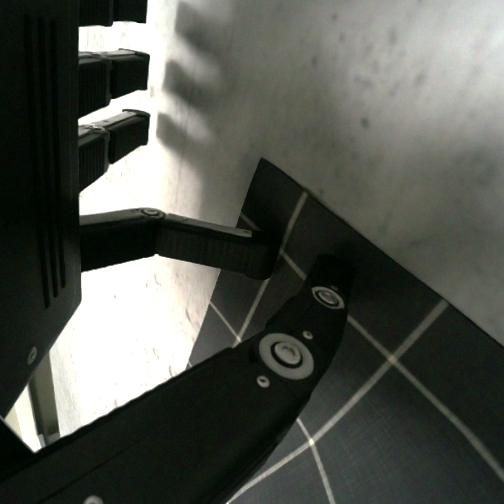

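execute_actions(actions=[[[0,0,0,0,0,0,0.85,-0.75,0.1,-1,-1,-1,0.1,0,0,0,-0.0010,0,0,0,0.85,-0.41,0.18,-1,-1,-1,0.6,-0.85]],[[0,0,0,0,0,0,0.85,-0.75,0.1,-1,-1,-1,0.1,0,0,0,-0.0010,0,0,0,0.85,-0.38,0.20,-1,-1,-1,0.6,-0.85]],[[0,0,0,0,0,0,0.85,-0.75,0.1,-1,-1,-1,0.1,0,0,0,-0.0010,0,0,0,0.85,-0.355,0.22,-1,-1,-1,0.6,-0.85]]], cameras=["cam_right_wrist"])

Scene clock: 648.47 s.
left_arm: end_effector_position=(+0.7385, +0.3350, +0.0295) hand_measured=(+0.850, -0.750, +0.100, -1.000, -1.000, -1.000) hand_load_n=(+0.0, +0.0, +0.0, +0.0, +0.0, +0.0) hand_stopped_by=(target, target, target, target, target, target) hand_force_limit=0.10 hand_speed=0.00 end_effector_quat_wxyz=(-0.298, +0.640, -0.641, +0.299) | right_arm: end_effector_position=(+0.7048, +0.0432, +0.0138) hand_measured=(+0.850, -0.356, +0.220, -1.000, -1.000, -1.000) hand_load_n=(+0.0, +0.0, -0.5, +0.0, +0.0, +0.0) hand_stopped_by=(target, target, target, target, target, target) hand_force_limit=0.60 hand_speed=-0.85 end_effector_quat_wxyz=(-0.299, +0.641, -0.640, +0.299)
Joint positions: left_arm=[3.287 -2.197 -1.462 2.958 -1.49 3.209] | right_arm=[0.426 -0.753 1.168 0.326 1.888 -2.864]
Joint torques (N m): left_arm=[4.96 35.03 9.55 -0.01 1.36 0.97] | right_arm=[-7.5 -47.79 -10.54 2.57 -0.41 1.29]
Wrist force (N): left_arm=[0.3 1.0 0.1] | right_arm=[1.1 -3.6 -1.6]
Wrist torque (N m): left_arm=[0.20 -0.05 0.10] | right_arm=[0.07 -0.09 0.14]
Wrist force, peak (N): left_arm=[0.3 1.4 0.0] | right_arm=[1.5 -8.7 -4.0]
Hand target: left_arm +0.7385, +0.3350, +0.0295; -0.298, +0.640, -0.641, +0.299 | right_arm +0.7049, +0.0432, +0.0139; -0.299, +0.641, -0.640, +0.299
Off the commanded pose: left_arm 0.000 m, 0 deg | right_arm 0.000 m, 0 deg.
Step readings (end_effector_position of left_arm | right_arm):
0: (+0.7385, +0.3350, +0.0295) | (+0.7049, +0.0432, +0.0157)
1: (+0.7385, +0.3350, +0.0295) | (+0.7049, +0.0432, +0.0157)
2: (+0.7385, +0.3350, +0.0295) | (+0.7049, +0.0432, +0.0157)
4: (+0.7385, +0.3350, +0.0295) | (+0.7050, +0.0433, +0.0154)
8: (+0.7385, +0.3350, +0.0295) | (+0.7049, +0.0432, +0.0152)
15: (+0.7385, +0.3350, +0.0295) | (+0.7049, +0.0432, +0.0151)
16: (+0.7385, +0.3350, +0.0295) | (+0.7049, +0.0432, +0.0151)
17: (+0.7385, +0.3350, +0.0295) | (+0.7048, +0.0432, +0.0149)
19: (+0.7385, +0.3350, +0.0295) | (+0.7048, +0.0432, +0.0145)
23: (+0.7385, +0.3350, +0.0295) | (+0.7048, +0.0432, +0.0144)
30: (+0.7385, +0.3350, +0.0295) | (+0.7048, +0.0432, +0.0144)
31: (+0.7385, +0.3350, +0.0295) | (+0.7048, +0.0432, +0.0144)
32: (+0.7385, +0.3350, +0.0295) | (+0.7048, +0.0432, +0.0143)
34: (+0.7385, +0.3350, +0.0295) | (+0.7049, +0.0432, +0.0139)
38: (+0.7385, +0.3350, +0.0295) | (+0.7049, +0.0432, +0.0138)
45: (+0.7385, +0.3350, +0.0295) | (+0.7049, +0.0432, +0.0138)

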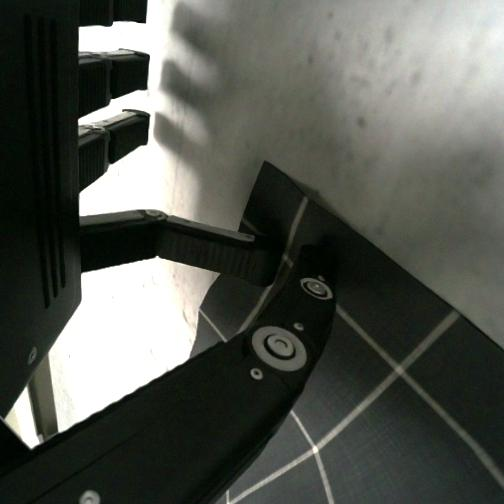

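execute_actions(actions=[[[0,0,0,0,0,0,0.85,-0.75,0.1,-1,-1,-1,0.1,0,0,0,-0.0011,0,0,0,0.85,-0.33,0.24,-1,-1,-1,0.6,-0.85]],[[0,0,0,0,0,0,0.85,-0.75,0.1,-1,-1,-1,0.1,0,0,0,-0.0010,0,0,0,0.85,-0.30,0.26,-1,-1,-1,0.6,-0.85]],[[0,0,0,0,0,0,0.85,-0.75,0.1,-1,-1,-1,0.1,0,0,0,-0.0010,0,0,0,0.85,-0.28,0.28,-1,-1,-1,0.6,-0.85]]], cameras=["cam_right_wrist"])

Scene clock: 657.17 s.
left_arm: end_effector_position=(+0.7385, +0.3350, +0.0295) hand_measured=(+0.850, -0.750, +0.100, -1.000, -1.000, -1.000) hand_load_n=(+0.0, +0.0, +0.0, +0.0, +0.0, +0.0) hand_stopped_by=(target, target, target, target, target, target) hand_force_limit=0.10 hand_speed=0.00 end_effector_quat_wxyz=(-0.298, +0.640, -0.641, +0.299) | right_arm: end_effector_position=(+0.7049, +0.0432, +0.0120) hand_measured=(+0.850, -0.280, +0.280, -1.000, -1.000, -1.000) hand_load_n=(+0.0, +0.5, +0.0, +0.0, +0.0, +0.0) hand_stopped_by=(target, target, target, target, target, target) hand_force_limit=0.60 hand_speed=-0.85 end_effector_quat_wxyz=(-0.299, +0.641, -0.640, +0.299)
Joint positions: left_arm=[3.287 -2.197 -1.462 2.958 -1.49 3.209] | right_arm=[0.426 -0.751 1.17 0.323 1.888 -2.864]
Joint torques (N m): left_arm=[5.3 34.95 9.66 -0.1 1.39 0.97] | right_arm=[-7.51 -42.51 -7.59 2.38 -0.43 1.14]
Wrist force (N): left_arm=[0.0 1.0 -0.4] | right_arm=[1.0 -5.2 -3.4]
Wrist torque (N m): left_arm=[0.22 -0.01 0.08] | right_arm=[-0.04 -0.05 0.11]
Wrist force, peak (N): left_arm=[0.3 1.3 0.5] | right_arm=[0.7 -5.8 -3.4]
Hand target: left_arm +0.7385, +0.3350, +0.0295; -0.298, +0.640, -0.641, +0.299 | right_arm +0.7049, +0.0432, +0.0120; -0.299, +0.641, -0.640, +0.299
Off the commanded pose: left_arm 0.000 m, 0 deg | right_arm 0.000 m, 0 deg.
Step readings (end_effector_position of left_arm | right_arm):
0: (+0.7385, +0.3350, +0.0295) | (+0.7048, +0.0432, +0.0139)
1: (+0.7385, +0.3350, +0.0295) | (+0.7048, +0.0432, +0.0139)
2: (+0.7385, +0.3350, +0.0295) | (+0.7049, +0.0432, +0.0139)
4: (+0.7385, +0.3350, +0.0295) | (+0.7049, +0.0432, +0.0136)
8: (+0.7385, +0.3350, +0.0295) | (+0.7049, +0.0432, +0.0134)
15: (+0.7385, +0.3350, +0.0295) | (+0.7049, +0.0432, +0.0132)
16: (+0.7385, +0.3350, +0.0295) | (+0.7049, +0.0432, +0.0132)
17: (+0.7385, +0.3350, +0.0295) | (+0.7048, +0.0432, +0.0131)
19: (+0.7385, +0.3350, +0.0295) | (+0.7048, +0.0432, +0.0126)
23: (+0.7385, +0.3350, +0.0295) | (+0.7048, +0.0432, +0.0125)
30: (+0.7385, +0.3350, +0.0295) | (+0.7048, +0.0432, +0.0125)
31: (+0.7385, +0.3350, +0.0295) | (+0.7048, +0.0432, +0.0125)
32: (+0.7385, +0.3350, +0.0295) | (+0.7048, +0.0432, +0.0125)
34: (+0.7385, +0.3350, +0.0295) | (+0.7049, +0.0432, +0.0121)
38: (+0.7385, +0.3350, +0.0295) | (+0.7049, +0.0432, +0.0120)
45: (+0.7385, +0.3350, +0.0295) | (+0.7049, +0.0432, +0.0120)

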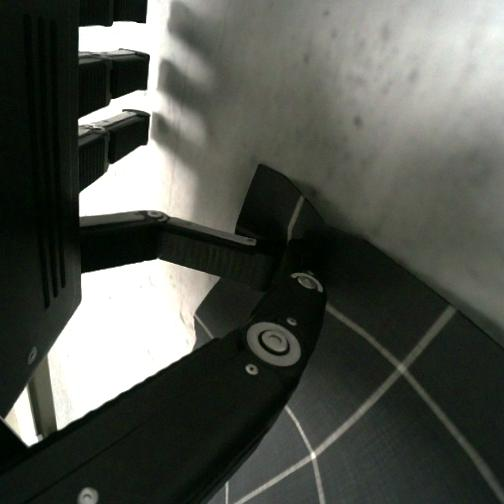

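execute_actions(actions=[[[0,0,0,0,0,0,0.85,-0.75,0.1,-1,-1,-1,0.1,0,0,0,-0.0010,0,0,0,0.85,-0.26,0.32,-1,-1,-1,0.6,-0.85]],[[0,0,0,0,0,0,0.85,-0.75,0.1,-1,-1,-1,0.1,0,0,0,-0.0004,0,0,0,0.85,-0.2,0.50,-1,-1,-1,0.3,-0.85]],[[0,0,0,0,0,0,0.85,-0.75,0.1,-1,-1,-1,0.1,0,0,0,0,0,0,0,0.85,-0.2,0.50,-1,-1,-1,0.3,-0.85]]], cameras=["cam_right_wrist"])

Scene clock: 667.27 s.
left_arm: end_effector_position=(+0.7385, +0.3350, +0.0295) hand_measured=(+0.850, -0.750, +0.100, -1.000, -1.000, -1.000) hand_load_n=(+0.0, +0.0, +0.0, +0.0, -0.5, +0.0) hand_stopped_by=(target, target, target, target, target, target) hand_force_limit=0.10 hand_speed=0.00 end_effector_quat_wxyz=(-0.298, +0.640, -0.641, +0.299) | right_arm: end_effector_position=(+0.7049, +0.0432, +0.0112) hand_measured=(+0.850, -0.224, +0.330, -1.000, -1.000, -1.000) hand_load_n=(+0.0, +10.0, +7.5, +0.0, +0.0, +0.0) hand_stopped_by=(target, force, force, target, target, target) hand_force_limit=0.30 hand_speed=-0.85 end_effector_quat_wxyz=(-0.299, +0.641, -0.640, +0.299)
Joint positions: left_arm=[3.287 -2.197 -1.462 2.958 -1.49 3.209] | right_arm=[0.426 -0.75 1.171 0.321 1.888 -2.864]
Joint torques (N m): left_arm=[5.47 34.78 9.53 -0.28 1.34 0.9] | right_arm=[-7.74 -42.9 -6.39 1.72 -0.5 1.12]
Wrist force (N): left_arm=[0.4 1.0 -0.1] | right_arm=[0.3 -4.7 -6.1]
Wrist torque (N m): left_arm=[0.20 -0.06 0.10] | right_arm=[-0.04 0.05 0.08]
Wrist force, peak (N): left_arm=[0.4 1.4 0.3] | right_arm=[0.6 -4.4 -7.2]
Hand target: left_arm +0.7385, +0.3350, +0.0295; -0.298, +0.640, -0.641, +0.299 | right_arm +0.7049, +0.0432, +0.0112; -0.299, +0.641, -0.640, +0.299
Off the commanded pose: left_arm 0.000 m, 0 deg | right_arm 0.000 m, 0 deg.
Step readings (end_effector_position of left_arm | right_arm):
0: (+0.7385, +0.3350, +0.0295) | (+0.7048, +0.0432, +0.0120)
1: (+0.7385, +0.3350, +0.0295) | (+0.7048, +0.0432, +0.0120)
2: (+0.7385, +0.3350, +0.0295) | (+0.7048, +0.0432, +0.0119)
4: (+0.7385, +0.3350, +0.0295) | (+0.7048, +0.0432, +0.0116)
8: (+0.7385, +0.3350, +0.0295) | (+0.7048, +0.0432, +0.0114)
15: (+0.7385, +0.3350, +0.0295) | (+0.7048, +0.0432, +0.0114)
16: (+0.7385, +0.3350, +0.0295) | (+0.7048, +0.0432, +0.0114)
17: (+0.7385, +0.3350, +0.0295) | (+0.7048, +0.0432, +0.0113)
19: (+0.7385, +0.3350, +0.0295) | (+0.7049, +0.0432, +0.0112)
23: (+0.7385, +0.3350, +0.0295) | (+0.7049, +0.0432, +0.0112)
30: (+0.7385, +0.3350, +0.0295) | (+0.7049, +0.0432, +0.0112)
31: (+0.7385, +0.3350, +0.0295) | (+0.7049, +0.0432, +0.0112)
32: (+0.7385, +0.3350, +0.0295) | (+0.7049, +0.0432, +0.0112)
34: (+0.7385, +0.3350, +0.0295) | (+0.7049, +0.0432, +0.0112)
38: (+0.7385, +0.3350, +0.0295) | (+0.7049, +0.0432, +0.0112)
45: (+0.7385, +0.3350, +0.0295) | (+0.7049, +0.0432, +0.0112)

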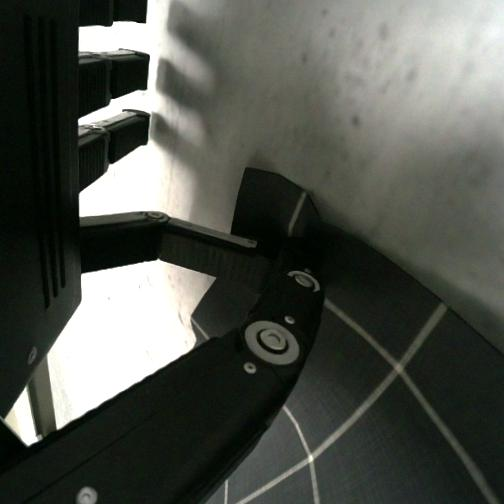

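Gripped, it seems. Test by lifting 3 cm.

move(target=[0,0,0,0,0,0,0.85,-0.75,0.1,-1,-1,-1,0.1,0,0,0,0.04,0,0,0,0.85,-0.2,0.50,-1,-1,-1,0.3,-0.85], speed=0.04, cameras=["all"])

Scene clock: 670.83 s.
left_arm: end_effector_position=(+0.7385, +0.3350, +0.0295) hand_measured=(+0.850, -0.750, +0.100, -1.000, -1.000, -1.000) hand_load_n=(+0.0, +0.0, +0.0, +0.0, -0.5, +0.0) hand_stopped_by=(target, target, target, target, target, target) hand_force_limit=0.10 hand_speed=0.00 end_effector_quat_wxyz=(-0.298, +0.640, -0.641, +0.299) | right_arm: end_effector_position=(+0.7050, +0.0432, +0.0356) hand_measured=(+0.850, -0.224, +0.330, -1.000, -1.000, -1.000) hand_load_n=(+0.0, +9.5, +8.5, +0.0, +0.0, +0.0) hand_stopped_by=(target, force, force, target, target, target) hand_force_limit=0.30 hand_speed=-0.85 end_effector_quat_wxyz=(-0.299, +0.641, -0.640, +0.299) end_effector_velocity=(+0.001, +0.000, -0.002) end_effector_angular_velocity=(+0.001, -0.003, +0.000)
Joint positions: left_arm=[3.287 -2.197 -1.462 2.958 -1.49 3.209] | right_arm=[0.426 -0.774 1.148 0.367 1.888 -2.864]
Joint velocities: left_arm=[within noise] | right_arm=[0 0.002 0.003 -0.008 0 0]
Joint torques (N m): left_arm=[4.66 34.89 9.96 -0.34 1.38 0.87] | right_arm=[-8.16 -43.9 -10.03 -1.78 -0.77 0.73]
Wrist force (N): left_arm=[0.7 0.9 0.0] | right_arm=[1.3 0.0 -0.7]
Wrist torque (N m): left_arm=[0.19 -0.11 0.12] | right_arm=[0.17 -0.12 0.17]
Wrist force, peak (N): left_arm=[0.3 1.3 0.4] | right_arm=[0.6 -4.7 -6.9]
Hand target: left_arm +0.7385, +0.3350, +0.0295; -0.298, +0.640, -0.641, +0.299 | right_arm +0.7049, +0.0432, +0.0352; -0.299, +0.641, -0.640, +0.299
Off the commanded pose: left_arm 0.000 m, 0 deg | right_arm 0.000 m, 0 deg.
move: done

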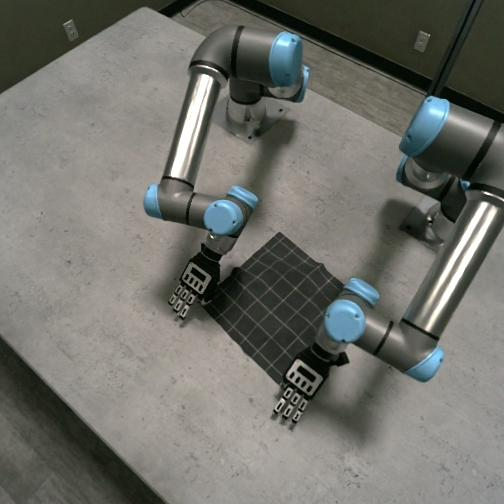

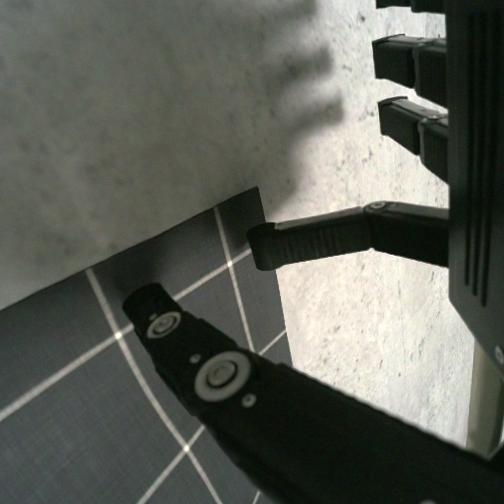

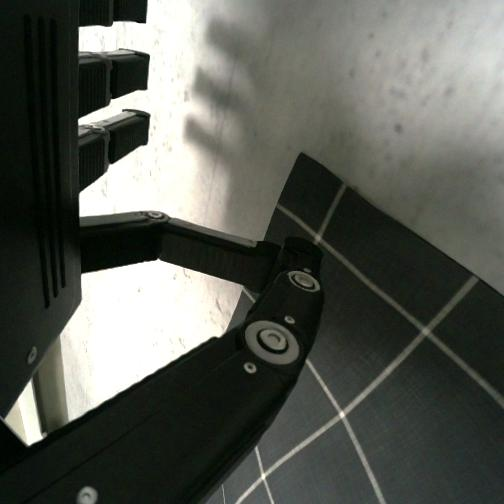

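move(target=[0,0,0.02,0,-0.1222,0,0.85,-0.22,0.0,-1,-1,-1,0.3,0,-0.011,0,0.01,0,-0.1222,0,0.85,-0.22,0.0,-1,-1,-1,0.3,0], speed=0.1, cameras=["all"])

Scene clock: 742.87 s.
left_arm: end_effector_position=(+0.7384, +0.3350, +0.0416) hand_measured=(+0.850, -0.220, +0.000, -1.000, -1.000, -1.000) hand_load_n=(+0.0, +0.0, +0.0, +0.0, +0.0, +0.0) hand_stopped_by=(target, target, target, target, target, target) hand_force_limit=0.30 hand_speed=0.00 end_effector_quat_wxyz=(-0.415, +0.572, -0.573, +0.416) | right_arm: end_effector_position=(+0.6982, +0.0433, +0.0413) hand_measured=(+0.850, -0.220, +0.000, -1.000, -1.000, -1.000) hand_load_n=(+0.0, +0.0, +0.0, +0.0, +0.0, +0.0) hand_stopped_by=(target, target, target, target, target, target) hand_force_limit=0.30 hand_speed=0.00 end_effector_quat_wxyz=(-0.416, +0.572, -0.572, +0.416) end_effector_velocity=(+0.001, +0.000, +0.000) end_effector_angular_velocity=(+0.002, -0.003, -0.001)
Joint positions: left_arm=[3.302 -2.062 -1.825 3.571 -1.456 3.179] | right_arm=[0.481 -0.915 1.54 -0.276 2.02 -2.986]
Joint velocities: left_arm=[within noise] | right_arm=[0 0.001 0 -0.005 0 0.001]
Joint torques (N m): left_arm=[1.22 28.29 22.6 2.06 -1.24 1.38] | right_arm=[-8.9 -33.89 -18.85 -2.82 -0.83 1.19]
Wrist force (N): left_arm=[0.3 0.3 0.3] | right_arm=[1.2 0.1 0.0]
Wrist torque (N m): left_arm=[0.01 0.09 0.21] | right_arm=[0.06 -0.11 0.20]
Wrist force, peak (N): left_arm=[0.2 1.3 0.5] | right_arm=[1.8 0.1 0.0]
Hand target: left_arm +0.7385, +0.3350, +0.0415; -0.415, +0.572, -0.573, +0.416 | right_arm +0.6983, +0.0432, +0.0412; -0.416, +0.572, -0.572, +0.416
Off the commanded pose: left_arm 0.000 m, 0 deg | right_arm 0.000 m, 0 deg.
move: done

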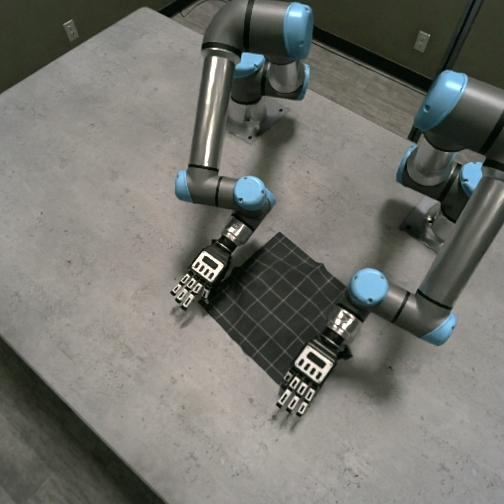

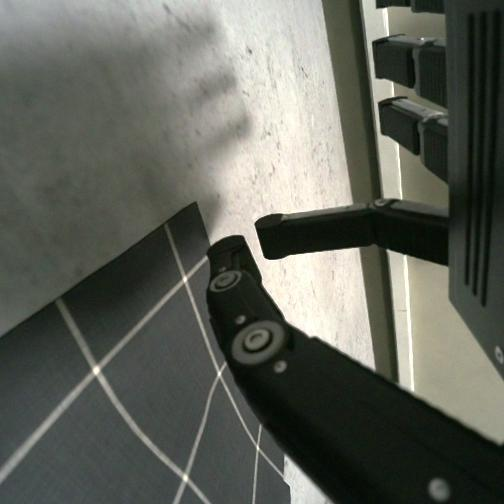

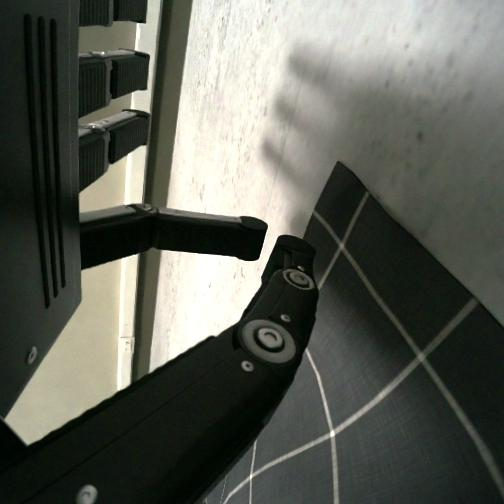

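move(target=[0,0,0,0,0,0,0.85,-0.22,0.0,-1,-1,-1,0.3,0,-0.01,0,-0.035,0,0,0,0.85,-0.22,0.0,-1,-1,-1,0.3,0], speed=0.05, cameras=["cam_right_wrist"])

move(target=[0,0,0,0,0,0,0.85,-0.22,0.0,-1,-1,-1,0.3,0,0,0,-0.03,0,0,0,0.85,-0.22,0.0,-1,-1,-1,0.3,0], speed=0.006, stop_force=3, cameras=["cam_right_wrist"])

Scene clock: 751.87 s.
left_arm: end_effector_position=(+0.7385, +0.3350, +0.0415) hand_measured=(+0.850, -0.220, +0.000, -1.000, -1.000, -1.000) hand_load_n=(+0.0, +0.0, +0.0, +0.0, +0.0, +0.0) hand_stopped_by=(target, target, target, target, target, target) hand_force_limit=0.30 hand_speed=0.00 end_effector_quat_wxyz=(-0.415, +0.572, -0.573, +0.416) | right_arm: end_effector_position=(+0.6921, +0.0432, +0.0199) hand_measured=(+0.850, -0.220, +0.000, -1.000, -1.000, -1.000) hand_load_n=(+0.0, +0.0, +0.0, +0.0, +0.0, +0.0) hand_stopped_by=(target, target, target, target, target, target) hand_force_limit=0.30 hand_speed=0.00 end_effector_quat_wxyz=(-0.416, +0.572, -0.572, +0.416) end_effector_velocity=(+0.000, +0.000, +0.003) end_effector_angular_velocity=(+0.000, +0.000, +0.000)
Joint positions: left_arm=[3.302 -2.063 -1.825 3.571 -1.456 3.179] | right_arm=[0.486 -0.893 1.568 -0.325 2.025 -2.984]
Joint velocities: left_arm=[within noise] | right_arm=[0 -0.003 -0.002 0.005 0 0]
Joint torques (N m): left_arm=[-6.14 28.06 13.42 0.89 -1.28 1.47] | right_arm=[-1.45 -62.16 -27.92 1.18 -0.38 0.51]
Wrist force (N): left_arm=[0.5 0.7 -0.1] | right_arm=[1.2 0.3 0.1]
Wrist torque (N m): left_arm=[0.08 0.03 0.20] | right_arm=[0.08 -0.11 0.14]
Wrist force, peak (N): left_arm=[0.8 0.9 0.2] | right_arm=[1.5 -0.2 -0.1]
Hand target: left_arm +0.7385, +0.3350, +0.0415; -0.415, +0.572, -0.573, +0.416 | right_arm +0.6923, +0.0432, +0.0202; -0.416, +0.572, -0.572, +0.416
Off the commanded pose: left_arm 0.000 m, 0 deg | right_arm 0.000 m, 0 deg.
move: done

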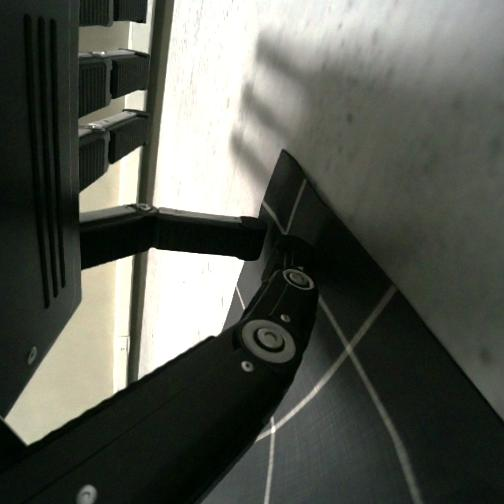

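Scene clock: 754.27 s.
left_arm: end_effector_position=(+0.7385, +0.3350, +0.0415) hand_measured=(+0.850, -0.220, +0.000, -1.000, -1.000, -1.000) hand_load_n=(+0.0, +0.0, +0.0, +0.0, +0.0, +0.0) hand_stopped_by=(target, target, target, target, target, target) hand_force_limit=0.30 hand_speed=0.00 end_effector_quat_wxyz=(-0.415, +0.572, -0.573, +0.416) | right_arm: end_effector_position=(+0.6923, +0.0432, +0.0142) hand_measured=(+0.850, -0.220, +0.000, -1.000, -1.000, -1.000) hand_load_n=(+0.0, +0.0, +0.0, +0.0, +0.0, +0.0) hand_stopped_by=(target, target, target, target, target, target) hand_force_limit=0.30 hand_speed=0.00 end_effector_quat_wxyz=(-0.416, +0.572, -0.572, +0.416)
Joint positions: left_arm=[3.302 -2.063 -1.825 3.571 -1.456 3.179] | right_arm=[0.486 -0.884 1.571 -0.336 2.025 -2.984]
Joint torques (N m): left_arm=[-6.22 28.58 23.02 0.05 -1.29 1.39] | right_arm=[-7.82 -61.45 -24.68 0.49 -1.24 -1.42]
Wrist force (N): left_arm=[0.4 0.8 -0.1] | right_arm=[1.6 -2.4 -1.1]
Wrist torque (N m): left_arm=[0.10 0.04 0.20] | right_arm=[0.01 -0.15 0.15]
Wrist force, peak (N): left_arm=[0.7 1.0 0.2] | right_arm=[1.2 -6.9 -2.4]
Hand target: left_arm +0.7385, +0.3350, +0.0415; -0.415, +0.572, -0.573, +0.416 | right_arm +0.6923, +0.0432, +0.0142; -0.416, +0.572, -0.572, +0.416 (not the last commanded pose)
Off the commanded pose: left_arm 0.000 m, 0 deg | right_arm 0.012 m, 0 deg.
move: contact (right_arm)

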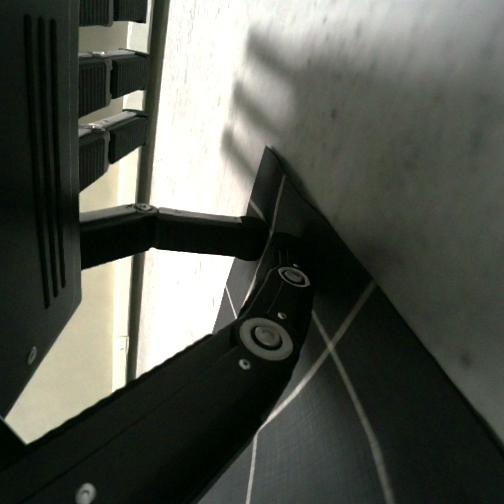

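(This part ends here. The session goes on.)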